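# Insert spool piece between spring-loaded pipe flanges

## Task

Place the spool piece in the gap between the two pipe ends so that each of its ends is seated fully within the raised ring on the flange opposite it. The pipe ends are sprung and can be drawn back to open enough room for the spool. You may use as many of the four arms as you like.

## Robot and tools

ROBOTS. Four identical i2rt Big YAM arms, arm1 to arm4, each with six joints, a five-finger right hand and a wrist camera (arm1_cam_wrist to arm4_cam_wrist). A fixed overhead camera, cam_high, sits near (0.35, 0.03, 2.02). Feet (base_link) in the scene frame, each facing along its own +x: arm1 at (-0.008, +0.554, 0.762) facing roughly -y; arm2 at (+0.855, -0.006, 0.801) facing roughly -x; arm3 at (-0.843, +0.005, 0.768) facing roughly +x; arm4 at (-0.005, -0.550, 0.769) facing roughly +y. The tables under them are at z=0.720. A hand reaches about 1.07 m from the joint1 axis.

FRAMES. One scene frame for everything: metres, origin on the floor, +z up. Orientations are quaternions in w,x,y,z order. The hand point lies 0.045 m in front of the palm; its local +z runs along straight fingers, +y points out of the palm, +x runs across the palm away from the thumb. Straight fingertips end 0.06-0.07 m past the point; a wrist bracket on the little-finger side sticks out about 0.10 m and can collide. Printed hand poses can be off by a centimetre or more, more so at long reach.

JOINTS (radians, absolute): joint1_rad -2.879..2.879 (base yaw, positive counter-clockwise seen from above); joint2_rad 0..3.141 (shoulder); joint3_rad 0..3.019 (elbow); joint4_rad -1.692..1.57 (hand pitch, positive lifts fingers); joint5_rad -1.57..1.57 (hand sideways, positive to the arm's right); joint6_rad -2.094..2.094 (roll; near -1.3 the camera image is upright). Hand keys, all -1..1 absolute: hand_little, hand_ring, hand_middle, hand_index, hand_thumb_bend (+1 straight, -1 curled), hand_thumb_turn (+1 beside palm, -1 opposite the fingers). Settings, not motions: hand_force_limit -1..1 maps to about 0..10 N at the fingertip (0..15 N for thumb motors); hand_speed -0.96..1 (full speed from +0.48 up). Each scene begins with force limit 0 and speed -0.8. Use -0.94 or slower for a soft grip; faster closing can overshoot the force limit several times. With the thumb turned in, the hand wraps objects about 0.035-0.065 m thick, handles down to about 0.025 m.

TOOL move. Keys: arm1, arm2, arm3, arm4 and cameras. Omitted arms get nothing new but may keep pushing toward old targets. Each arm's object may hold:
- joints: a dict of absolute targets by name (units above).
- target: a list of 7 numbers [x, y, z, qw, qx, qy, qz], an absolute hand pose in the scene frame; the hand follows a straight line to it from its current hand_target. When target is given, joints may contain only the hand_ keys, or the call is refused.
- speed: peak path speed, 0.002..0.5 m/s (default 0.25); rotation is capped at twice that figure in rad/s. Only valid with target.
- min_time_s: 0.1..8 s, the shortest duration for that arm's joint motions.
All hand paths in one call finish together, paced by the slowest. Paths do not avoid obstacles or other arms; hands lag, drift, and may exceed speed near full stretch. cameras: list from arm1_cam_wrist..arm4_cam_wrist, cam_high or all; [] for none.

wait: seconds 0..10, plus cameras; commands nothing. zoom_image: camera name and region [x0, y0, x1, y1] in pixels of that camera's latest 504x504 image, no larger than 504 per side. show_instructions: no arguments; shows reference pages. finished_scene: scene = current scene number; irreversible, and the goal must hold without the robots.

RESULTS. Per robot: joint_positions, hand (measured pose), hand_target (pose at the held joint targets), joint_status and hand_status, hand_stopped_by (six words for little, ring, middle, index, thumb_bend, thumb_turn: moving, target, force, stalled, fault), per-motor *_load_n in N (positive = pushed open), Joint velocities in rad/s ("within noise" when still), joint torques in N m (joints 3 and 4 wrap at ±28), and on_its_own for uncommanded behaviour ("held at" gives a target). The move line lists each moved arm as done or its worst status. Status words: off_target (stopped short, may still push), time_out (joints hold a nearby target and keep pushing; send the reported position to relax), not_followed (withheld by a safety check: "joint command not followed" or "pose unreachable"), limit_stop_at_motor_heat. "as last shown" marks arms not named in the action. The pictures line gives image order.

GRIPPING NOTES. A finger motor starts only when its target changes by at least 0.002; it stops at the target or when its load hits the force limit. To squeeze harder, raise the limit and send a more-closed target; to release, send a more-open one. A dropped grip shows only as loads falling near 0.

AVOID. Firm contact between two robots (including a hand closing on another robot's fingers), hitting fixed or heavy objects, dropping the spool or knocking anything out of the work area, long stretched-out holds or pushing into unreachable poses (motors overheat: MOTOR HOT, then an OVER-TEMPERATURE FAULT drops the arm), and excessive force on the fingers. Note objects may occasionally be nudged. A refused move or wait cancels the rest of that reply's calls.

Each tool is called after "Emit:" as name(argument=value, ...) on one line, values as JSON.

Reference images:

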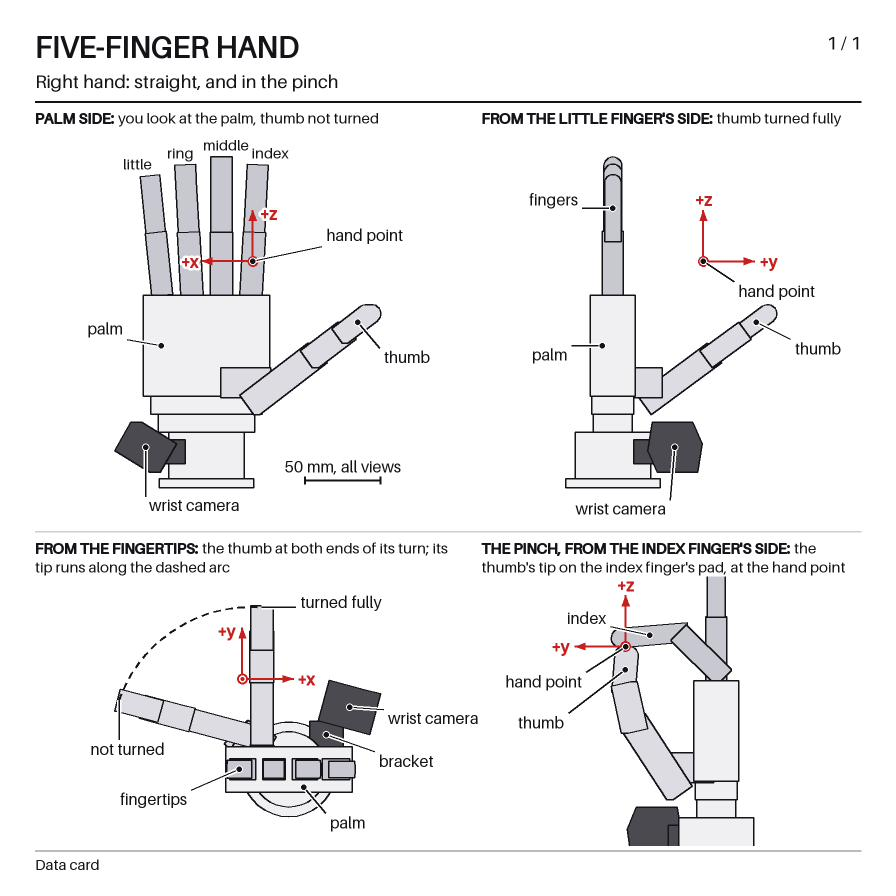

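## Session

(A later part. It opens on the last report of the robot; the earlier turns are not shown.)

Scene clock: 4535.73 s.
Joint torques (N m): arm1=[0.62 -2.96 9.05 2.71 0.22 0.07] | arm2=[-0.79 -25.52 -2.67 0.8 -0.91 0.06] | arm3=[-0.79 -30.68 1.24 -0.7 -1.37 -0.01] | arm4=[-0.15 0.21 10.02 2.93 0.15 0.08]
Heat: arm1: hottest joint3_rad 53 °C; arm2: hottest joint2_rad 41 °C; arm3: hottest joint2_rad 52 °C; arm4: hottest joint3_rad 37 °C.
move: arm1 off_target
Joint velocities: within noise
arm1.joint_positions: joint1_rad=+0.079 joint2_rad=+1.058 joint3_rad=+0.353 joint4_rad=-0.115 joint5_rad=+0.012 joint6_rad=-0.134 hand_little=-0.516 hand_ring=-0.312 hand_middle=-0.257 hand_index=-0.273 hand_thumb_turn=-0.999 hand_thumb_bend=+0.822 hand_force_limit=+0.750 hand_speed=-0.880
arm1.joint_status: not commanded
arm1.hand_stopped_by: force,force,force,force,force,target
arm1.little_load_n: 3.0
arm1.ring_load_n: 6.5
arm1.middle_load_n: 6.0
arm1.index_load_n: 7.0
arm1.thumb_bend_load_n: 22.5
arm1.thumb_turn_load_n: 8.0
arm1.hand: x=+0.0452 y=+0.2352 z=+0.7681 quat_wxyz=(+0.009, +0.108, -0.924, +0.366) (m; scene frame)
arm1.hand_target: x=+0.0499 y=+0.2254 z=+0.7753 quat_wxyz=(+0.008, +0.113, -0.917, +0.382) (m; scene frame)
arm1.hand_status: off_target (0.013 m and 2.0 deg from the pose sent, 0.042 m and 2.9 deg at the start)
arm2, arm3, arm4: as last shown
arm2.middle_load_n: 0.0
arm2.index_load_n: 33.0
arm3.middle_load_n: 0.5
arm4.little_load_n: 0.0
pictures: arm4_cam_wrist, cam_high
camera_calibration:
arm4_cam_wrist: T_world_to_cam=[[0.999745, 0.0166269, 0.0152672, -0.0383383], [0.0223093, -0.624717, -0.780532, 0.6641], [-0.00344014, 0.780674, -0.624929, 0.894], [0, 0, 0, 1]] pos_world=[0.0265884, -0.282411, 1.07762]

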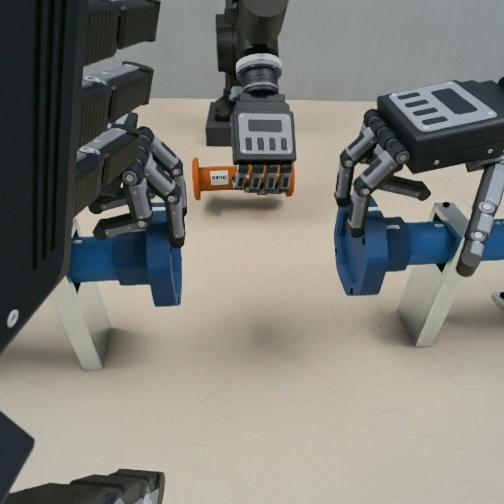

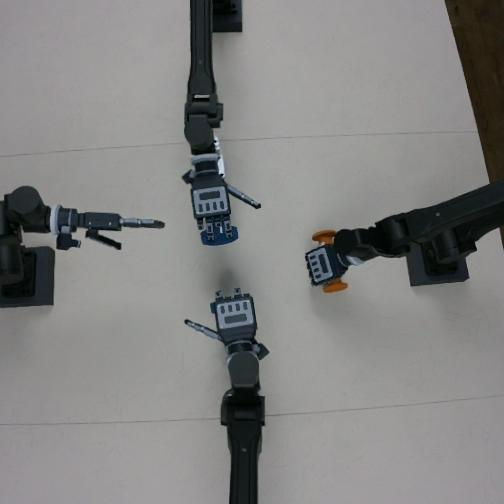

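Emit:
move(arm1={"target": [0.050, 0.225, 0.758, -0.0079, -0.1128, 0.9174, -0.3819], "speed": 0.04})

Emit:
move(arm1={"target": [0.050, 0.225, 0.750, -0.0079, -0.1128, 0.9174, -0.3819], "speed": 0.03})

Emit:
move(arm1={"joints": {"hand_little": 0.14, "hand_ring": 0.14, "hand_middle": 0.14, "hand_index": 0.14, "hand_thumb_bend": 1.0, "hand_speed": -0.6}})

Emit:
move(arm1={"target": [0.050, 0.235, 0.830, -0.0079, -0.1128, 0.9174, -0.3819], "speed": 0.1}, cameras=["arm4_cam_wrist", "cam_high", "arm1_cam_wrist"])

Emit:
zoom_image(camera="cam_high", region=[290, 215, 370, 305])

Emit:
zoom_image(camera="arm4_cam_wrist", region=[160, 80, 320, 240])

Scene clock: 4546.93 s.
Joint torques (N m): arm1=[0.5 -2.73 8.4 2.59 0.2 0.06] | arm2=[-0.67 -25.58 -2.67 0.84 -0.91 0.05] | arm3=[-1.03 -30.86 1.13 -0.73 -1.35 -0.02] | arm4=[-0.09 0.21 10.04 2.95 0.15 0.08]
Heat: arm1: hottest joint3_rad 52 °C; arm2: hottest joint2_rad 41 °C; arm3: hottest joint2_rad 53 °C; arm4: hottest joint3_rad 37 °C.
move: arm1 off_target
Joint velocities: within noise
arm1.joint_positions: joint1_rad=+0.079 joint2_rad=+1.117 joint3_rad=+0.330 joint4_rad=-0.031 joint5_rad=+0.012 joint6_rad=-0.134 hand_little=-0.516 hand_ring=-0.312 hand_middle=-0.257 hand_index=-0.273 hand_thumb_turn=-0.999 hand_thumb_bend=+0.822 hand_force_limit=+0.750 hand_speed=-0.880
arm1.joint_status: not commanded
arm1.hand_stopped_by: force,force,force,force,force,target
arm1.little_load_n: 3.0
arm1.ring_load_n: 6.5
arm1.middle_load_n: 6.0
arm1.index_load_n: 7.0
arm1.thumb_bend_load_n: 22.5
arm1.thumb_turn_load_n: 8.0
arm1.hand: x=+0.0454 y=+0.2346 z=+0.7520 quat_wxyz=(+0.009, +0.108, -0.924, +0.367) (m; scene frame)
arm1.hand_target: x=+0.0499 y=+0.2254 z=+0.7583 quat_wxyz=(+0.008, +0.113, -0.917, +0.382) (m; scene frame)
arm1.hand_status: off_target (0.012 m and 1.9 deg from the pose sent, 0.015 m and 2.0 deg at the start)
arm2, arm3, arm4: as last shown
arm2.middle_load_n: 0.5
arm3.middle_load_n: 0.0
arm3.index_load_n: 30.0
arm3.thumb_bend_load_n: 0.5
arm3.thumb_turn_load_n: -0.5
arm4.thumb_turn_load_n: 0.5
pictures: none

Scene clock: 4547.97 s.
Joint torques (N m): arm1=[0.44 -2.96 7.64 2.7 0.13 0.06] | arm2=[-0.56 -25.76 -2.69 0.8 -0.9 0.07] | arm3=[-0.5 -31.15 1.18 -0.72 -1.35 -0.01] | arm4=[-0.09 0.15 10.02 2.93 0.15 0.08]
Heat: arm1: hottest joint3_rad 52 °C; arm2: hottest joint2_rad 41 °C; arm3: hottest joint2_rad 53 °C; arm4: hottest joint3_rad 37 °C.
move: arm1 done
Joint velocities: within noise
arm1.joint_positions: joint1_rad=+0.079 joint2_rad=+1.142 joint3_rad=+0.327 joint4_rad=+0.015 joint5_rad=+0.014 joint6_rad=-0.134 hand_little=-0.516 hand_ring=-0.312 hand_middle=-0.257 hand_index=-0.273 hand_thumb_turn=-0.999 hand_thumb_bend=+0.822 hand_force_limit=+0.750 hand_speed=-0.880
arm1.joint_status: not commanded
arm1.hand_stopped_by: force,force,force,force,force,target
arm1.little_load_n: 2.0
arm1.ring_load_n: 6.0
arm1.middle_load_n: 5.5
arm1.index_load_n: 7.5
arm1.thumb_bend_load_n: 23.0
arm1.thumb_turn_load_n: 8.5
arm1.hand: x=+0.0458 y=+0.2287 z=+0.7494 quat_wxyz=(+0.009, +0.107, -0.921, +0.375) (m; scene frame)
arm1.hand_target: x=+0.0500 y=+0.2252 z=+0.7501 quat_wxyz=(+0.008, +0.113, -0.917, +0.382) (m; scene frame)
arm1.hand_status: done (0.006 m and 1.1 deg from the pose sent, 0.011 m and 1.9 deg at the start)
arm2, arm3, arm4: as last shown
arm2.middle_load_n: 0.0
arm2.index_load_n: 32.5
arm3.middle_load_n: 0.5
arm3.index_load_n: 30.5
arm3.thumb_bend_load_n: 0.0
arm3.thumb_turn_load_n: 0.0
arm4.thumb_turn_load_n: 0.0
pictures: none

Scene clock: 4549.03 s.
Joint torques (N m): arm1=[0.38 -2.84 7.58 2.28 0.1 0.07] | arm2=[-0.5 -25.41 -2.63 0.83 -0.89 0.04] | arm3=[-1.03 -30.97 1.21 -0.75 -1.35 -0.04] | arm4=[-0.15 0.21 10.03 2.95 0.15 0.08]
Heat: arm1: hottest joint3_rad 52 °C; arm2: hottest joint2_rad 41 °C; arm3: hottest joint2_rad 53 °C; arm4: hottest joint3_rad 37 °C.
move: arm1 done
Joint velocities: within noise
arm1.joint_positions: joint1_rad=+0.081 joint2_rad=+1.142 joint3_rad=+0.327 joint4_rad=+0.023 joint5_rad=+0.014 joint6_rad=-0.135 hand_little=+0.140 hand_ring=+0.140 hand_middle=+0.140 hand_index=+0.140 hand_thumb_turn=-1.000 hand_thumb_bend=+1.000 hand_force_limit=+0.750 hand_speed=-0.600
arm1.joint_status: all done
arm1.hand_stopped_by: target,target,target,target,target,target
arm1.little_load_n: 0.0
arm1.ring_load_n: 0.0
arm1.middle_load_n: 0.0
arm1.index_load_n: 0.0
arm1.thumb_bend_load_n: 0.0
arm1.thumb_turn_load_n: 0.0
arm1.hand: x=+0.0463 y=+0.2269 z=+0.7504 quat_wxyz=(+0.010, +0.108, -0.919, +0.379) (m; scene frame)
arm1.hand_target: x=+0.0500 y=+0.2252 z=+0.7501 quat_wxyz=(+0.008, +0.113, -0.917, +0.382) (m; scene frame)
arm1.hand_status: not commanded
arm2.joint_positions: joint1_rad=-0.030 joint2_rad=+1.896 joint3_rad=+1.114 joint4_rad=+0.563 joint5_rad=-0.134 joint6_rad=-0.036 hand_little=-1.000 hand_ring=-0.058 hand_middle=-0.950 hand_index=-0.057 hand_thumb_turn=+1.000 hand_thumb_bend=+1.000 hand_force_limit=+0.300 hand_speed=+0.200
arm2.joint_status: not commanded
arm2.hand_stopped_by: target,target,target,target,target,target
arm2.little_load_n: 0.0
arm2.ring_load_n: 25.5
arm2.middle_load_n: 0.0
arm2.index_load_n: 33.0
arm2.thumb_bend_load_n: 0.0
arm2.thumb_turn_load_n: -0.5
arm2.hand: x=+0.1320 y=-0.0167 z=+0.8885 quat_wxyz=(-0.432, +0.524, +0.574, -0.458) (m; scene frame)
arm2.hand_target: x=+0.1847 y=-0.0216 z=+0.8885 quat_wxyz=(-0.409, +0.533, +0.587, -0.451) (m; scene frame)
arm2.hand_status: not commanded
arm3.joint_positions: joint1_rad=-0.041 joint2_rad=+1.932 joint3_rad=+1.393 joint4_rad=+0.291 joint5_rad=-0.144 joint6_rad=-0.055 hand_little=-0.900 hand_ring=+0.011 hand_middle=-0.930 hand_index=+0.006 hand_thumb_turn=+1.000 hand_thumb_bend=+1.000 hand_force_limit=+0.960 hand_speed=+0.200
arm3.joint_status: not commanded
arm3.hand_stopped_by: target,target,target,target,target,target
arm3.little_load_n: 0.0
arm3.ring_load_n: 24.0
arm3.middle_load_n: 0.0
arm3.index_load_n: 30.0
arm3.thumb_bend_load_n: 0.0
arm3.thumb_turn_load_n: -0.5
arm3.hand: x=-0.0551 y=-0.0036 z=+0.9065 quat_wxyz=(-0.446, +0.581, -0.534, +0.423) (m; scene frame)
arm3.hand_target: x=-0.0953 y=+0.0004 z=+0.9413 quat_wxyz=(-0.451, +0.587, -0.533, +0.409) (m; scene frame)
arm3.hand_status: not commanded
arm4.joint_positions: joint1_rad=+0.151 joint2_rad=+0.534 joint3_rad=+0.387 joint4_rad=-0.031 joint5_rad=+0.242 joint6_rad=-1.269 hand_little=+1.000 hand_ring=+1.000 hand_middle=+1.000 hand_index=+1.000 hand_thumb_turn=+1.000 hand_thumb_bend=+1.000 hand_force_limit=+0.000 hand_speed=-0.800
arm4.joint_status: not commanded
arm4.hand_stopped_by: target,target,target,target,target,target
arm4.little_load_n: 0.0
arm4.ring_load_n: 0.0
arm4.middle_load_n: 0.0
arm4.index_load_n: 0.0
arm4.thumb_bend_load_n: 0.0
arm4.thumb_turn_load_n: 0.0
arm4.hand: x=+0.0291 y=-0.1950 z=+1.0074 quat_wxyz=(-0.497, +0.621, +0.441, +0.415) (m; scene frame)
arm4.hand_target: x=+0.0330 y=-0.1923 z=+1.0110 quat_wxyz=(-0.501, +0.625, +0.429, +0.418) (m; scene frame)
arm4.hand_status: not commanded
pictures: none

Scene clock: 4550.70 s.
Joint torques (N m): arm1=[0.5 -3.19 13.65 1.44 0.15 0.11] | arm2=[-0.67 -25.52 -2.69 0.81 -0.9 0.06] | arm3=[-0.67 -30.86 1.22 -0.73 -1.35 -0.03] | arm4=[-0.15 0.15 10.02 2.95 0.15 0.08]
Heat: arm1: hottest joint3_rad 52 °C; arm2: hottest joint2_rad 41 °C; arm3: hottest joint2_rad 53 °C; arm4: hottest joint3_rad 37 °C.
move: arm1 off_target
Joint velocities: within noise
arm1.joint_positions: joint1_rad=+0.085 joint2_rad=+0.887 joint3_rad=+0.389 joint4_rad=-0.339 joint5_rad=+0.017 joint6_rad=-0.135 hand_little=+0.140 hand_ring=+0.140 hand_middle=+0.140 hand_index=+0.140 hand_thumb_turn=-1.000 hand_thumb_bend=+1.000 hand_force_limit=+0.750 hand_speed=-0.600
arm1.joint_status: not commanded
arm1.hand_stopped_by: target,target,target,target,target,target
arm1.little_load_n: 0.0
arm1.ring_load_n: 0.0
arm1.middle_load_n: 0.0
arm1.index_load_n: 0.0
arm1.thumb_bend_load_n: -0.5
arm1.thumb_turn_load_n: -0.5
arm1.hand: x=+0.0438 y=+0.2549 z=+0.8036 quat_wxyz=(+0.010, +0.111, -0.927, +0.358) (m; scene frame)
arm1.hand_target: x=+0.0499 y=+0.2359 z=+0.8298 quat_wxyz=(+0.008, +0.113, -0.917, +0.382) (m; scene frame)
arm1.hand_status: off_target (0.034 m and 3.0 deg from the pose sent, 0.080 m and 0.7 deg at the start)
arm2, arm3, arm4: as last shown
arm2.ring_load_n: 25.0
arm2.thumb_turn_load_n: 0.0
arm3.index_load_n: 30.5
arm4.index_load_n: 0.5
pictures: arm1_cam_wrist, arm4_cam_wrist, cam_high
camera_calibration:
arm1_cam_wrist: T_world_to_cam=[[-0.493343, 0.616672, -0.613455, 0.352944], [0.703569, 0.6976, 0.135445, -0.321584], [0.511472, -0.364787, -0.778028, 0.809779], [0, 0, 0, 1]] pos_world=[-0.0138003, 0.302083, 0.890103]
arm4_cam_wrist: T_world_to_cam=[[0.999745, 0.0166269, 0.0152672, -0.0383383], [0.0223093, -0.624717, -0.780532, 0.6641], [-0.00344014, 0.780674, -0.624929, 0.894], [0, 0, 0, 1]] pos_world=[0.0265884, -0.282411, 1.07762]

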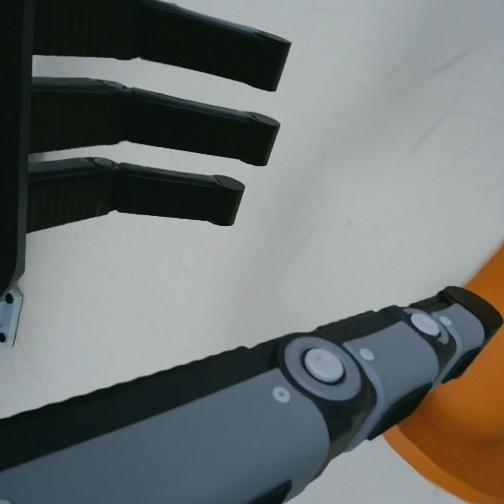

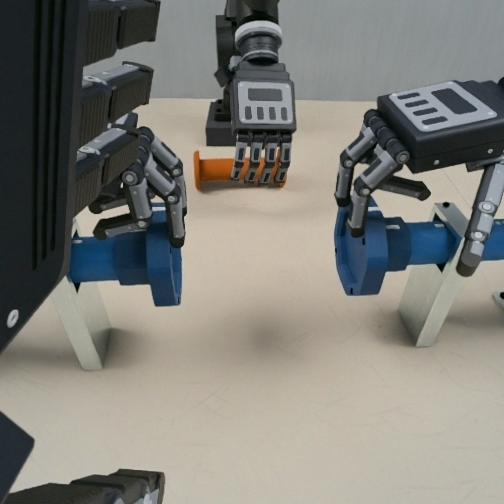

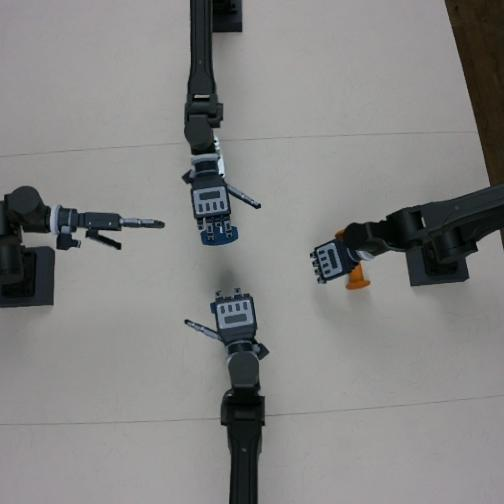

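Scaled by 5.600 from the camera's 504x504 image, which has a finer 720x720 frame.

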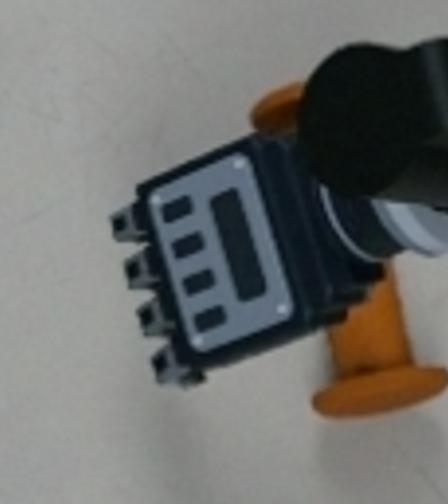

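Scaled by 3.150 from the camera's 504x504 image, which has a finer 720x720 frame.

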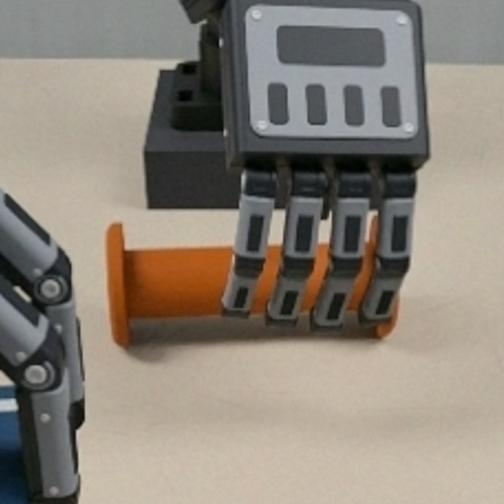

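Emit:
move(arm1={"target": [-0.04, 0.235, 0.860, 0.0187, -0.0451, 0.9227, -0.3822], "speed": 0.2}, cameras=["arm4_cam_wrist", "cam_high", "arm1_cam_wrist"])

Emit:
zoom_image(camera="cam_high", region=[310, 215, 390, 305])

Emit:
zoom_image(camera="arm4_cam_wrist", region=[160, 80, 320, 240])

Scene clock: 4561.17 s.
Joint torques (N m): arm1=[-1.38 -1.44 14.26 1.36 -0.24 -0.02] | arm2=[-0.79 -25.7 -2.66 0.8 -0.89 0.06] | arm3=[-0.97 -30.92 1.33 -0.76 -1.35 -0.03] | arm4=[-0.09 0.21 10.03 2.93 0.15 0.08]
Heat: arm1: hottest joint3_rad 53 °C; arm2: hottest joint2_rad 41 °C; arm3: hottest joint2_rad 53 °C; arm4: hottest joint3_rad 37 °C.
move: arm1 off_target
Joint velocities: arm1=[-0.005 0.005 -0.012 0.002 -0.154 0.022] | arm2=[within noise] | arm3=[within noise] | arm4=[within noise]
arm1.joint_positions: joint1_rad=-0.311 joint2_rad=+0.856 joint3_rad=+0.463 joint4_rad=-0.468 joint5_rad=-0.270 joint6_rad=-0.281 hand_little=+0.140 hand_ring=+0.140 hand_middle=+0.140 hand_index=+0.140 hand_thumb_turn=-1.000 hand_thumb_bend=+1.000 hand_force_limit=+0.750 hand_speed=-0.600
arm1.joint_status: not commanded
arm1.hand_stopped_by: target,target,target,target,target,target
arm1.little_load_n: -0.5
arm1.ring_load_n: 0.0
arm1.middle_load_n: 0.0
arm1.index_load_n: 0.0
arm1.thumb_bend_load_n: 0.0
arm1.thumb_turn_load_n: 0.0
arm1.hand: x=-0.0304 y=+0.2527 z=+0.8371 quat_wxyz=(-0.027, +0.044, -0.929, +0.365) (m; scene frame)
arm1.hand_target: x=-0.0397 y=+0.2358 z=+0.8599 quat_wxyz=(-0.018, +0.045, -0.923, +0.382) (m; scene frame)
arm1.hand_status: off_target (0.030 m and 2.3 deg from the pose sent, 0.103 m and 8.7 deg at the start)
arm2, arm3, arm4: as last shown
arm2.index_load_n: 32.5
arm3.thumb_turn_load_n: 0.0
arm4.index_load_n: 0.0
pictures: arm1_cam_wrist, arm4_cam_wrist, cam_high
camera_calibration:
arm1_cam_wrist: T_world_to_cam=[[-0.355078, 0.655043, -0.666963, 0.377613], [0.747288, 0.627551, 0.218494, -0.322935], [0.561676, -0.420831, -0.712335, 0.833623], [0, 0, 0, 1]] pos_world=[-0.0928186, 0.30612, 0.916232]
arm4_cam_wrist: T_world_to_cam=[[0.999745, 0.0166269, 0.0152672, -0.0383383], [0.0223093, -0.624717, -0.780532, 0.6641], [-0.00344014, 0.780674, -0.624929, 0.894], [0, 0, 0, 1]] pos_world=[0.0265884, -0.282411, 1.07762]

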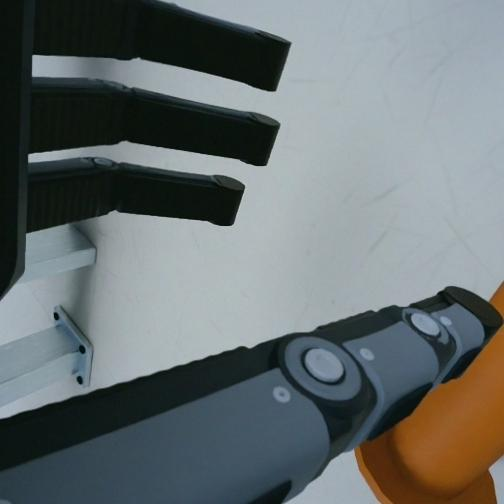

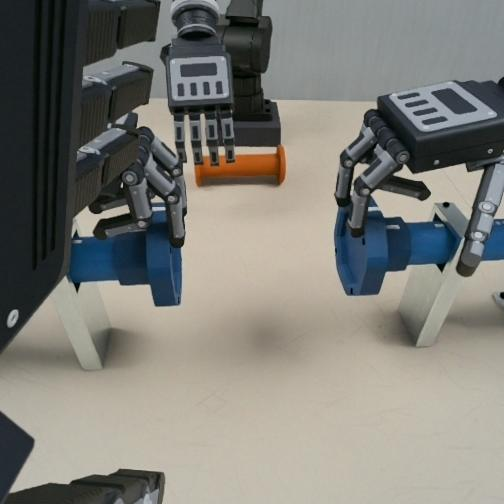

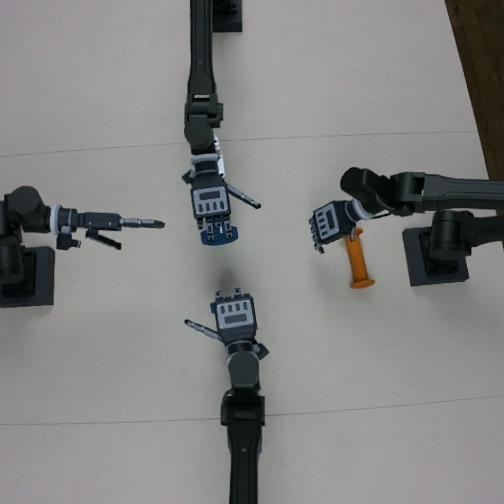

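Scaled by 5.600 from the camera's 504x504 image, which has a finer 720x720 frame.

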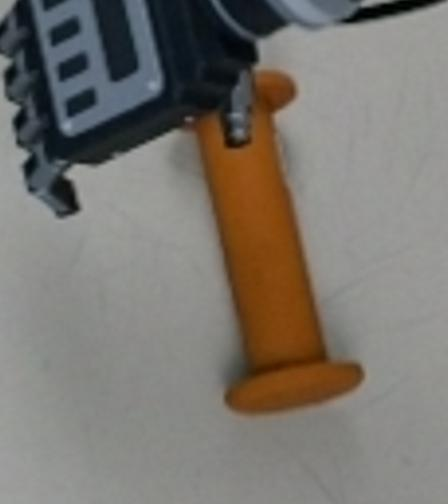

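Scaled by 3.150 from the camera's 504x504 image, which has a finer 720x720 frame.

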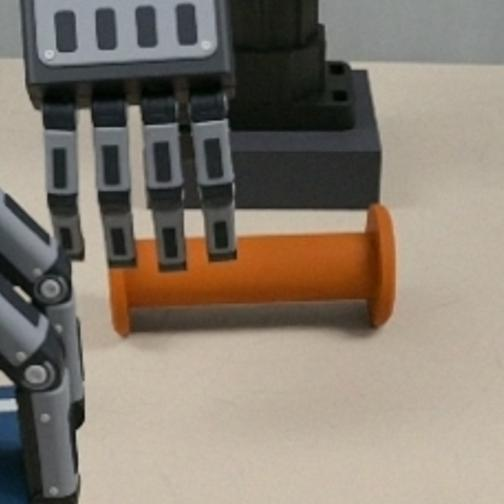

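Emit:
move(arm1={"target": [0.022, 0.300, 0.850, 0.0187, -0.0451, 0.9227, -0.3822], "speed": 0.15}, cameras=["arm4_cam_wrist", "arm1_cam_wrist"])

Scene clock: 4609.03 s.
Joint torques (N m): arm1=[0.56 -0.09 10.4 1.5 0.08 0.12] | arm2=[-0.62 -25.64 -2.63 0.83 -0.9 0.06] | arm3=[-0.44 -30.74 1.21 -0.75 -1.37 -0.04] | arm4=[-0.15 0.15 10.03 2.93 0.16 0.09]
Heat: arm1: hottest joint3_rad 57 °C; arm2: hottest joint2_rad 42 °C; arm3: hottest joint2_rad 53 °C; arm4: hottest joint3_rad 37 °C.
move: arm1 done
Joint velocities: within noise
arm1.joint_positions: joint1_rad=-0.088 joint2_rad=+0.557 joint3_rad=+0.377 joint4_rad=-0.609 joint5_rad=-0.102 joint6_rad=-0.117 hand_little=+0.140 hand_ring=+0.140 hand_middle=+0.140 hand_index=+0.140 hand_thumb_turn=-1.000 hand_thumb_bend=+1.000 hand_force_limit=+0.750 hand_speed=-0.600
arm1.joint_status: not commanded
arm1.hand_stopped_by: target,target,target,target,target,target
arm1.little_load_n: 0.0
arm1.ring_load_n: 0.0
arm1.middle_load_n: 0.0
arm1.index_load_n: 0.0
arm1.thumb_bend_load_n: 0.0
arm1.thumb_turn_load_n: 0.0
arm1.hand: x=+0.0184 y=+0.2983 z=+0.8487 quat_wxyz=(-0.015, +0.044, -0.923, +0.382) (m; scene frame)
arm1.hand_target: x=+0.0219 y=+0.3000 z=+0.8498 quat_wxyz=(-0.019, +0.045, -0.923, +0.382) (m; scene frame)
arm1.hand_status: done (0.004 m and 0.4 deg from the pose sent, 0.072 m and 2.3 deg at the start)
arm2, arm3, arm4: as last shown
arm2.middle_load_n: 0.5
arm2.index_load_n: 33.0
arm3.index_load_n: 30.0
pictures: arm1_cam_wrist, arm4_cam_wrist
camera_calibration:
arm1_cam_wrist: T_world_to_cam=[[-0.36264, 0.633088, -0.683879, 0.393743], [0.757411, 0.627775, 0.179519, -0.357701], [0.542974, -0.452877, -0.707165, 0.83926], [0, 0, 0, 1]] pos_world=[-0.0419825, 0.355363, 0.926982]
arm4_cam_wrist: T_world_to_cam=[[0.999745, 0.0166269, 0.0152672, -0.0383383], [0.0223093, -0.624717, -0.780532, 0.6641], [-0.00344014, 0.780674, -0.624929, 0.894], [0, 0, 0, 1]] pos_world=[0.0265884, -0.282411, 1.07762]

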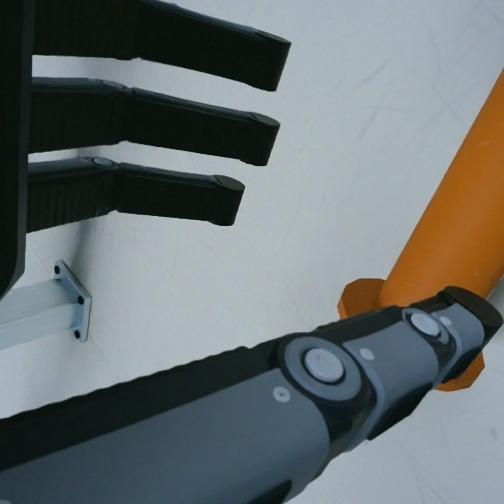

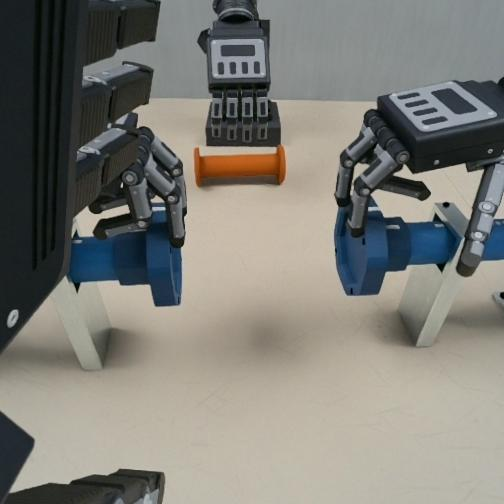

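Emit:
move(arm1={"target": [0.023, 0.324, 0.810, 0.0187, -0.0451, 0.9227, -0.3822], "speed": 0.1}, cameras=["arm4_cam_wrist", "arm1_cam_wrist"])

Scene clock: 4644.23 s.
Joint torques (N m): arm1=[0.32 0.73 10.17 2.41 -0.03 0.13] | arm2=[-0.73 -25.7 -2.62 0.76 -0.9 0.06] | arm3=[-0.97 -31.21 1.2 -0.7 -1.39 -0.02] | arm4=[-0.15 0.21 10.02 2.93 0.16 0.08]
Heat: arm1: hottest joint3_rad 52 °C; arm2: hottest joint2_rad 42 °C; arm3: hottest joint2_rad 53 °C; arm4: hottest joint3_rad 37 °C.
move: arm1 done
Joint velocities: within noise
arm1.joint_positions: joint1_rad=-0.088 joint2_rad=+0.468 joint3_rad=+0.254 joint4_rad=-0.601 joint5_rad=-0.102 joint6_rad=-0.116 hand_little=+0.140 hand_ring=+0.140 hand_middle=+0.140 hand_index=+0.140 hand_thumb_turn=-1.000 hand_thumb_bend=+1.000 hand_force_limit=+0.750 hand_speed=-0.600
arm1.joint_status: not commanded
arm1.hand_stopped_by: target,target,target,target,target,target
arm1.little_load_n: 0.0
arm1.ring_load_n: 0.0
arm1.middle_load_n: 0.0
arm1.index_load_n: 0.5
arm1.thumb_bend_load_n: 0.0
arm1.thumb_turn_load_n: 0.0
arm1.hand: x=+0.0205 y=+0.3285 z=+0.8064 quat_wxyz=(-0.017, +0.043, -0.927, +0.371) (m; scene frame)
arm1.hand_target: x=+0.0230 y=+0.3242 z=+0.8102 quat_wxyz=(-0.019, +0.045, -0.923, +0.382) (m; scene frame)
arm1.hand_status: done (0.006 m and 1.4 deg from the pose sent, 0.047 m and 0.4 deg at the start)
arm2, arm3, arm4: as last shown
arm2.middle_load_n: 0.0
arm2.index_load_n: 32.5
arm4.little_load_n: -0.5
pictures: arm1_cam_wrist, arm4_cam_wrist
camera_calibration:
arm1_cam_wrist: T_world_to_cam=[[-0.360942, 0.650012, -0.668734, 0.328711], [0.757297, 0.622777, 0.196598, -0.382755], [0.544263, -0.435469, -0.717039, 0.824029], [0, 0, 0, 1]] pos_world=[-0.0399832, 0.383544, 0.88593]
arm4_cam_wrist: T_world_to_cam=[[0.999745, 0.0166269, 0.0152672, -0.0383383], [0.0223093, -0.624717, -0.780532, 0.6641], [-0.00344014, 0.780674, -0.624929, 0.894], [0, 0, 0, 1]] pos_world=[0.0265884, -0.282411, 1.07762]

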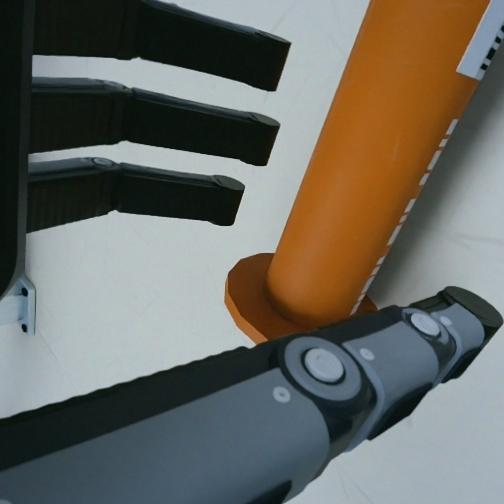

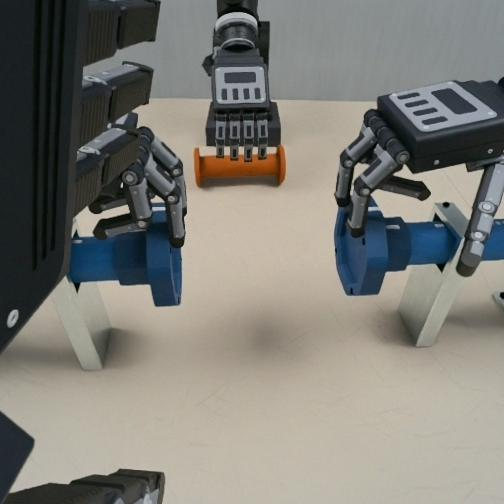

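Emit:
move(arm1={"target": [0.019, 0.320, 0.775, 0.0187, -0.0451, 0.9227, -0.3822], "speed": 0.08}, cameras=["arm4_cam_wrist", "arm1_cam_wrist", "cam_high"])

Emit:
zoom_image(camera="arm4_cam_wrist", region=[160, 80, 320, 240])

Scene clock: 4662.33 s.
Joint torques (N m): arm1=[-1.38 1.73 9.74 2.44 -0.1 0] | arm2=[-0.73 -25.7 -2.69 0.84 -0.91 0.07] | arm3=[-0.56 -31.03 1.18 -0.69 -1.37 -0.02] | arm4=[-0.09 0.15 10.03 2.95 0.16 0.08]
Heat: arm1: hottest joint3_rad 51 °C; arm2: hottest joint2_rad 42 °C; arm3: hottest joint2_rad 53 °C; arm4: hottest joint3_rad 37 °C.
move: arm1 done
Joint velocities: within noise
arm1.joint_positions: joint1_rad=-0.093 joint2_rad=+0.549 joint3_rad=+0.177 joint4_rad=-0.428 joint5_rad=-0.119 joint6_rad=-0.121 hand_little=+0.140 hand_ring=+0.140 hand_middle=+0.140 hand_index=+0.140 hand_thumb_turn=-1.000 hand_thumb_bend=+1.000 hand_force_limit=+0.750 hand_speed=-0.600
arm1.joint_status: not commanded
arm1.hand_stopped_by: target,target,target,target,target,target
arm1.little_load_n: 0.0
arm1.ring_load_n: 0.0
arm1.middle_load_n: 0.0
arm1.index_load_n: 0.0
arm1.thumb_bend_load_n: 0.0
arm1.thumb_turn_load_n: 0.0
arm1.hand: x=+0.0222 y=+0.3231 z=+0.7751 quat_wxyz=(-0.022, +0.046, -0.924, +0.378) (m; scene frame)
arm1.hand_target: x=+0.0190 y=+0.3202 z=+0.7751 quat_wxyz=(-0.019, +0.045, -0.923, +0.382) (m; scene frame)
arm1.hand_status: done (0.004 m and 0.6 deg from the pose sent, 0.033 m and 1.4 deg at the start)
arm2, arm3, arm4: as last shown
arm2.middle_load_n: 0.5
arm2.index_load_n: 33.0
arm4.little_load_n: 0.0
pictures: arm1_cam_wrist, arm4_cam_wrist, cam_high
camera_calibration:
arm1_cam_wrist: T_world_to_cam=[[-0.361874, 0.635835, -0.681734, 0.326535], [0.749348, 0.633422, 0.193012, -0.375055], [0.554549, -0.44101, -0.705681, 0.791133], [0, 0, 0, 1]] pos_world=[-0.0395105, 0.378843, 0.853287]
arm4_cam_wrist: T_world_to_cam=[[0.999745, 0.0166269, 0.0152672, -0.0383383], [0.0223093, -0.624717, -0.780532, 0.6641], [-0.00344014, 0.780674, -0.624929, 0.894], [0, 0, 0, 1]] pos_world=[0.0265884, -0.282411, 1.07762]

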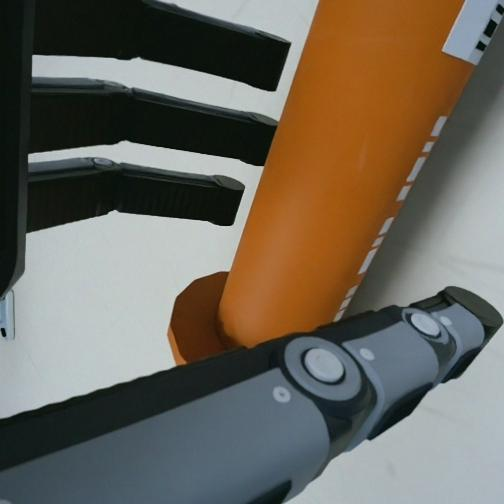

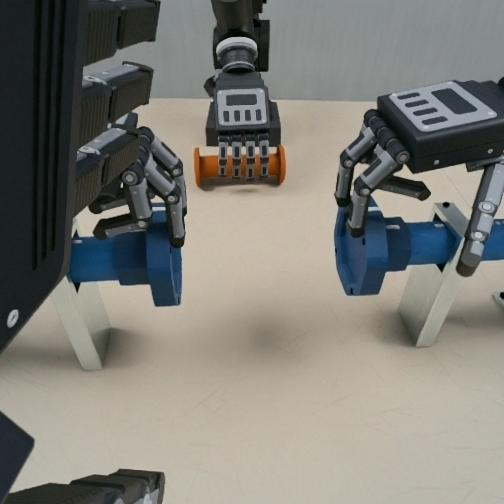

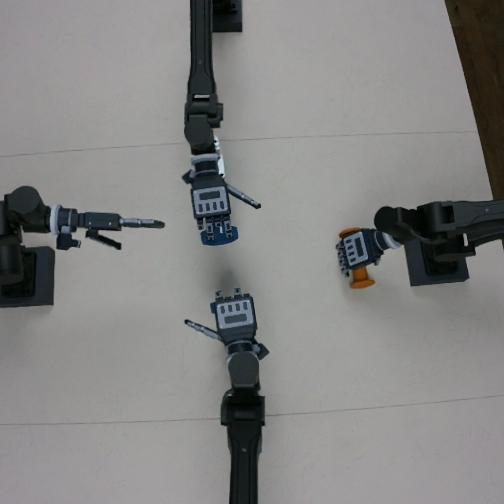

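Scaled by 3.150 from the camera's 504x504 image, which has a finer 720x720 frame.

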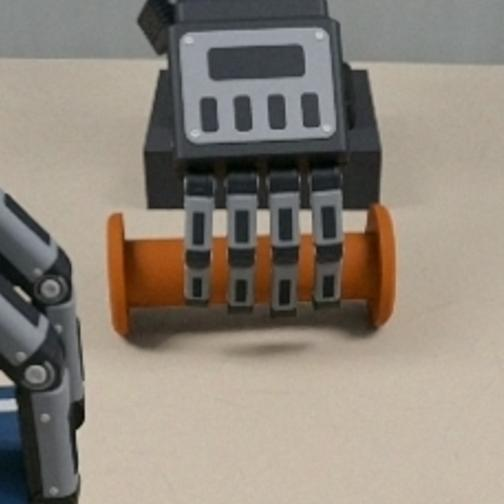

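Emit:
move(arm1={"target": [0.0155, 0.321, 0.7535, 0.0187, -0.0451, 0.9227, -0.3822], "speed": 0.05}, cameras=["arm4_cam_wrist", "arm1_cam_wrist"])

Emit:
zoom_image(camera="arm4_cam_wrist", region=[160, 80, 320, 240])

Scene clock: 4674.53 s.
Joint torques (N m): arm1=[-1.38 1.08 9.22 2.41 -0.12 -0.01] | arm2=[-0.67 -25.64 -2.63 0.84 -0.9 0.05] | arm3=[-1.14 -31.15 1.16 -0.65 -1.38 -0.02] | arm4=[-0.03 0.15 10.02 2.93 0.15 0.08]
Heat: arm1: hottest joint3_rad 51 °C; arm2: hottest joint2_rad 42 °C; arm3: hottest joint2_rad 53 °C; arm4: hottest joint3_rad 37 °C.
move: arm1 done
Joint velocities: within noise
arm1.joint_positions: joint1_rad=-0.118 joint2_rad=+0.618 joint3_rad=+0.130 joint4_rad=-0.314 joint5_rad=-0.137 joint6_rad=-0.139 hand_little=+0.140 hand_ring=+0.140 hand_middle=+0.140 hand_index=+0.140 hand_thumb_turn=-1.000 hand_thumb_bend=+1.000 hand_force_limit=+0.750 hand_speed=-0.600
arm1.joint_status: not commanded
arm1.hand_stopped_by: target,target,target,target,target,target
arm1.little_load_n: 0.0
arm1.ring_load_n: 0.0
arm1.middle_load_n: 0.0
arm1.index_load_n: 0.0
arm1.thumb_bend_load_n: 0.0
arm1.thumb_turn_load_n: 0.0
arm1.hand: x=+0.0188 y=+0.3235 z=+0.7539 quat_wxyz=(-0.022, +0.046, -0.924, +0.379) (m; scene frame)
arm1.hand_target: x=+0.0155 y=+0.3212 z=+0.7537 quat_wxyz=(-0.019, +0.045, -0.923, +0.382) (m; scene frame)
arm1.hand_status: done (0.004 m and 0.6 deg from the pose sent, 0.023 m and 0.6 deg at the start)
arm2, arm3, arm4: as last shown
arm2.middle_load_n: 0.0
arm3.middle_load_n: 0.5
arm3.thumb_turn_load_n: -0.5
pictures: arm1_cam_wrist, arm4_cam_wrist
camera_calibration:
arm1_cam_wrist: T_world_to_cam=[[-0.361931, 0.635387, -0.682121, 0.311086], [0.74907, 0.633783, 0.192907, -0.36873], [0.554888, -0.441137, -0.705335, 0.778009], [0, 0, 0, 1]] pos_world=[-0.0429115, 0.379243, 0.832086]
arm4_cam_wrist: T_world_to_cam=[[0.999745, 0.0166269, 0.0152672, -0.0383383], [0.0223093, -0.624717, -0.780532, 0.6641], [-0.00344014, 0.780674, -0.624929, 0.894], [0, 0, 0, 1]] pos_world=[0.0265884, -0.282411, 1.07762]

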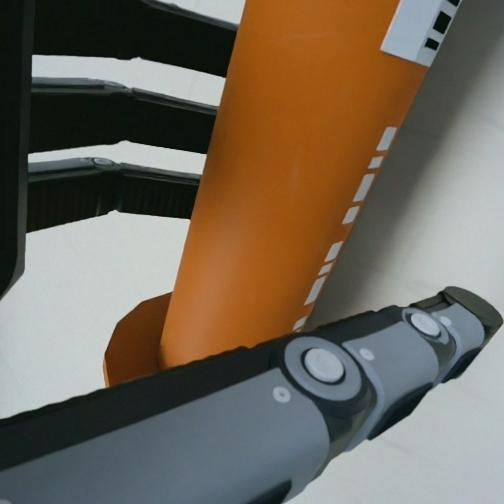

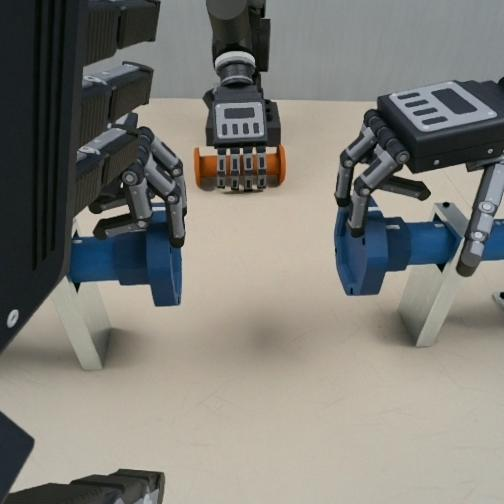

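Scaled by 3.150 from the camera's 504x504 image, which has a finer 720x720 frame.

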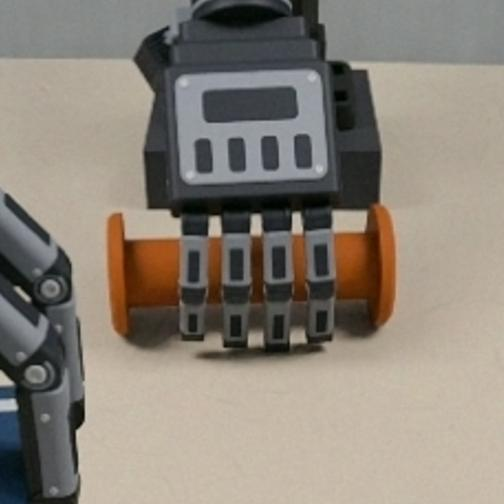

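Emit:
move(arm1={"joints": {"hand_little": -0.44, "hand_ring": -0.31, "hand_middle": -0.265, "hand_index": -0.27, "hand_thumb_bend": 0.9, "hand_force_limit": 0.0, "hand_speed": -0.8}})

Emit:
move(arm1={"joints": {"hand_thumb_bend": 0.3, "hand_force_limit": 0.0, "hand_speed": -0.88}}, cameras=["arm4_cam_wrist", "arm1_cam_wrist", "cam_high"])

Emit:
zoom_image(camera="arm4_cam_wrist", region=[160, 80, 320, 240])

Emit:
zoom_image(camera="cam_high", region=[310, 215, 390, 305])

Scene clock: 4696.80 s.
Joint torques (N m): arm1=[-1.44 1.32 9.42 2.35 -0.09 0.01] | arm2=[-0.79 -25.7 -2.66 0.84 -0.89 0.05] | arm3=[-0.79 -30.86 1.22 -0.75 -1.38 -0.05] | arm4=[-0.15 0.09 10.04 2.95 0.16 0.08]
Heat: arm1: hottest joint3_rad 49 °C; arm2: hottest joint2_rad 42 °C; arm3: hottest joint2_rad 53 °C; arm4: hottest joint3_rad 37 °C.
move: arm1 done
Joint velocities: within noise
arm1.joint_positions: joint1_rad=-0.118 joint2_rad=+0.621 joint3_rad=+0.127 joint4_rad=-0.312 joint5_rad=-0.138 joint6_rad=-0.141 hand_little=-0.440 hand_ring=-0.309 hand_middle=-0.263 hand_index=-0.270 hand_thumb_turn=-1.000 hand_thumb_bend=+0.901 hand_force_limit=+0.000 hand_speed=-0.800
arm1.joint_status: all done
arm1.hand_stopped_by: target,target,force,target,target,target
arm1.little_load_n: 2.0
arm1.ring_load_n: 0.0
arm1.middle_load_n: 2.5
arm1.index_load_n: 0.0
arm1.thumb_bend_load_n: 3.0
arm1.thumb_turn_load_n: 3.5
arm1.hand: x=+0.0190 y=+0.3246 z=+0.7524 quat_wxyz=(-0.023, +0.047, -0.925, +0.377) (m; scene frame)
arm1.hand_target: x=+0.0155 y=+0.3212 z=+0.7537 quat_wxyz=(-0.019, +0.045, -0.923, +0.382) (m; scene frame)
arm1.hand_status: not commanded
arm2, arm3, arm4: as last shown
arm3.middle_load_n: 0.0
arm4.little_load_n: 0.5
arm4.thumb_turn_load_n: 0.5
pictures: none

Scene clock: 4699.43 s.
Joint torques (N m): arm1=[-1.38 1.26 9.42 2.35 -0.08 0.02] | arm2=[-0.85 -25.52 -2.66 0.75 -0.89 0.05] | arm3=[-0.73 -30.68 1.18 -0.85 -1.34 -0.03] | arm4=[-0.15 0.15 10.03 2.93 0.16 0.08]
Heat: arm1: hottest joint3_rad 49 °C; arm2: hottest joint2_rad 42 °C; arm3: hottest joint2_rad 53 °C; arm4: hottest joint3_rad 37 °C.
move: arm1 off_target
Joint velocities: within noise
arm1.joint_positions: joint1_rad=-0.118 joint2_rad=+0.621 joint3_rad=+0.127 joint4_rad=-0.312 joint5_rad=-0.138 joint6_rad=-0.141 hand_little=-0.439 hand_ring=-0.309 hand_middle=-0.263 hand_index=-0.270 hand_thumb_turn=-1.000 hand_thumb_bend=+0.879 hand_force_limit=+0.000 hand_speed=-0.880
arm1.joint_status: hand_thumb_bend off_target (ended at +0.879, target +0.300); the others done
arm1.hand_stopped_by: target,target,force,target,force,target
arm1.little_load_n: 2.5
arm1.ring_load_n: 0.5
arm1.middle_load_n: 4.5
arm1.index_load_n: 1.0
arm1.thumb_bend_load_n: 7.5
arm1.thumb_turn_load_n: 5.0
arm1.hand: x=+0.0190 y=+0.3246 z=+0.7524 quat_wxyz=(-0.023, +0.047, -0.925, +0.377) (m; scene frame)
arm1.hand_target: x=+0.0155 y=+0.3212 z=+0.7537 quat_wxyz=(-0.019, +0.045, -0.923, +0.382) (m; scene frame)
arm1.hand_status: not commanded
arm2.joint_positions: joint1_rad=-0.030 joint2_rad=+1.896 joint3_rad=+1.114 joint4_rad=+0.563 joint5_rad=-0.134 joint6_rad=-0.036 hand_little=-1.000 hand_ring=-0.058 hand_middle=-0.950 hand_index=-0.057 hand_thumb_turn=+1.000 hand_thumb_bend=+1.000 hand_force_limit=+0.300 hand_speed=+0.200
arm2.joint_status: not commanded
arm2.hand_stopped_by: target,target,target,target,target,target
arm2.little_load_n: 0.0
arm2.ring_load_n: 25.0
arm2.middle_load_n: 0.0
arm2.index_load_n: 32.5
arm2.thumb_bend_load_n: 0.0
arm2.thumb_turn_load_n: 0.0
arm2.hand: x=+0.1320 y=-0.0167 z=+0.8885 quat_wxyz=(-0.432, +0.524, +0.574, -0.458) (m; scene frame)
arm2.hand_target: x=+0.1847 y=-0.0216 z=+0.8885 quat_wxyz=(-0.409, +0.533, +0.587, -0.451) (m; scene frame)
arm2.hand_status: not commanded
arm3.joint_positions: joint1_rad=-0.041 joint2_rad=+1.932 joint3_rad=+1.393 joint4_rad=+0.291 joint5_rad=-0.144 joint6_rad=-0.055 hand_little=-0.900 hand_ring=+0.011 hand_middle=-0.930 hand_index=+0.006 hand_thumb_turn=+1.000 hand_thumb_bend=+1.000 hand_force_limit=+0.960 hand_speed=+0.200
arm3.joint_status: not commanded
arm3.hand_stopped_by: target,target,target,target,target,target
arm3.little_load_n: 0.0
arm3.ring_load_n: 24.0
arm3.middle_load_n: 0.0
arm3.index_load_n: 30.0
arm3.thumb_bend_load_n: 0.0
arm3.thumb_turn_load_n: -0.5
arm3.hand: x=-0.0551 y=-0.0036 z=+0.9065 quat_wxyz=(-0.446, +0.581, -0.534, +0.423) (m; scene frame)
arm3.hand_target: x=-0.0953 y=+0.0004 z=+0.9413 quat_wxyz=(-0.451, +0.587, -0.533, +0.409) (m; scene frame)
arm3.hand_status: not commanded
arm4.joint_positions: joint1_rad=+0.151 joint2_rad=+0.534 joint3_rad=+0.387 joint4_rad=-0.031 joint5_rad=+0.242 joint6_rad=-1.269 hand_little=+1.000 hand_ring=+1.000 hand_middle=+1.000 hand_index=+1.000 hand_thumb_turn=+1.000 hand_thumb_bend=+1.000 hand_force_limit=+0.000 hand_speed=-0.800
arm4.joint_status: not commanded
arm4.hand_stopped_by: target,target,target,target,target,target
arm4.little_load_n: 0.0
arm4.ring_load_n: 0.0
arm4.middle_load_n: 0.0
arm4.index_load_n: 0.0
arm4.thumb_bend_load_n: 0.0
arm4.thumb_turn_load_n: 0.0
arm4.hand: x=+0.0291 y=-0.1950 z=+1.0074 quat_wxyz=(-0.497, +0.621, +0.441, +0.415) (m; scene frame)
arm4.hand_target: x=+0.0330 y=-0.1923 z=+1.0110 quat_wxyz=(-0.501, +0.625, +0.429, +0.418) (m; scene frame)
arm4.hand_status: not commanded
pictures: arm1_cam_wrist, arm4_cam_wrist, cam_high
camera_calibration:
arm1_cam_wrist: T_world_to_cam=[[-0.36315, 0.636994, -0.679971, 0.307281], [0.748057, 0.634402, 0.194793, -0.370819], [0.555457, -0.437918, -0.706891, 0.777373], [0, 0, 0, 1]] pos_world=[-0.0428147, 0.379938, 0.830693]
arm4_cam_wrist: T_world_to_cam=[[0.999745, 0.0166269, 0.0152672, -0.0383383], [0.0223093, -0.624717, -0.780532, 0.6641], [-0.00344014, 0.780674, -0.624929, 0.894], [0, 0, 0, 1]] pos_world=[0.0265884, -0.282411, 1.07762]

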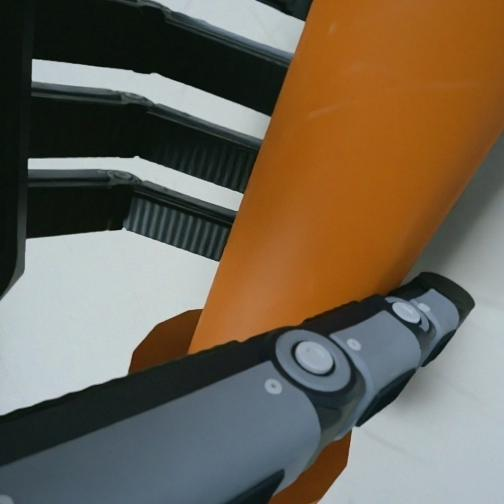

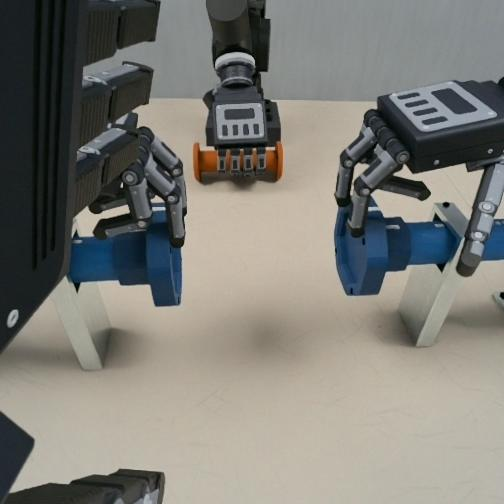

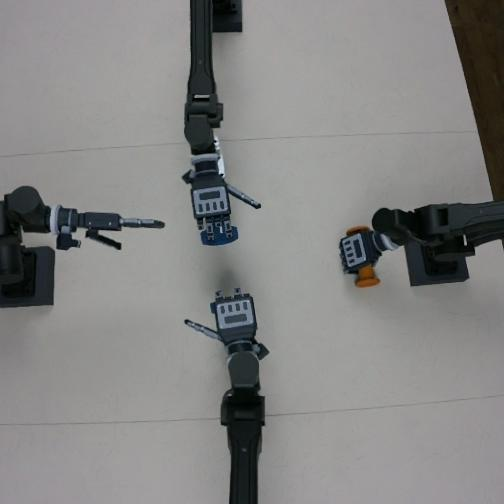

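Scaled by 3.150 from the camera's 504x504 image, which has a finer 720x720 frame.

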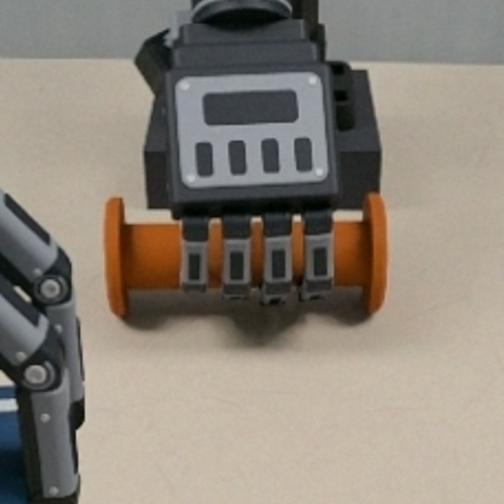

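Scaled by 5.600 from the camera's 504x504 image, which has a finer 720x720 frame.

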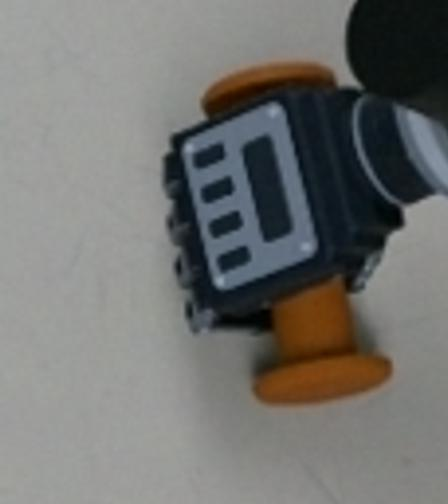

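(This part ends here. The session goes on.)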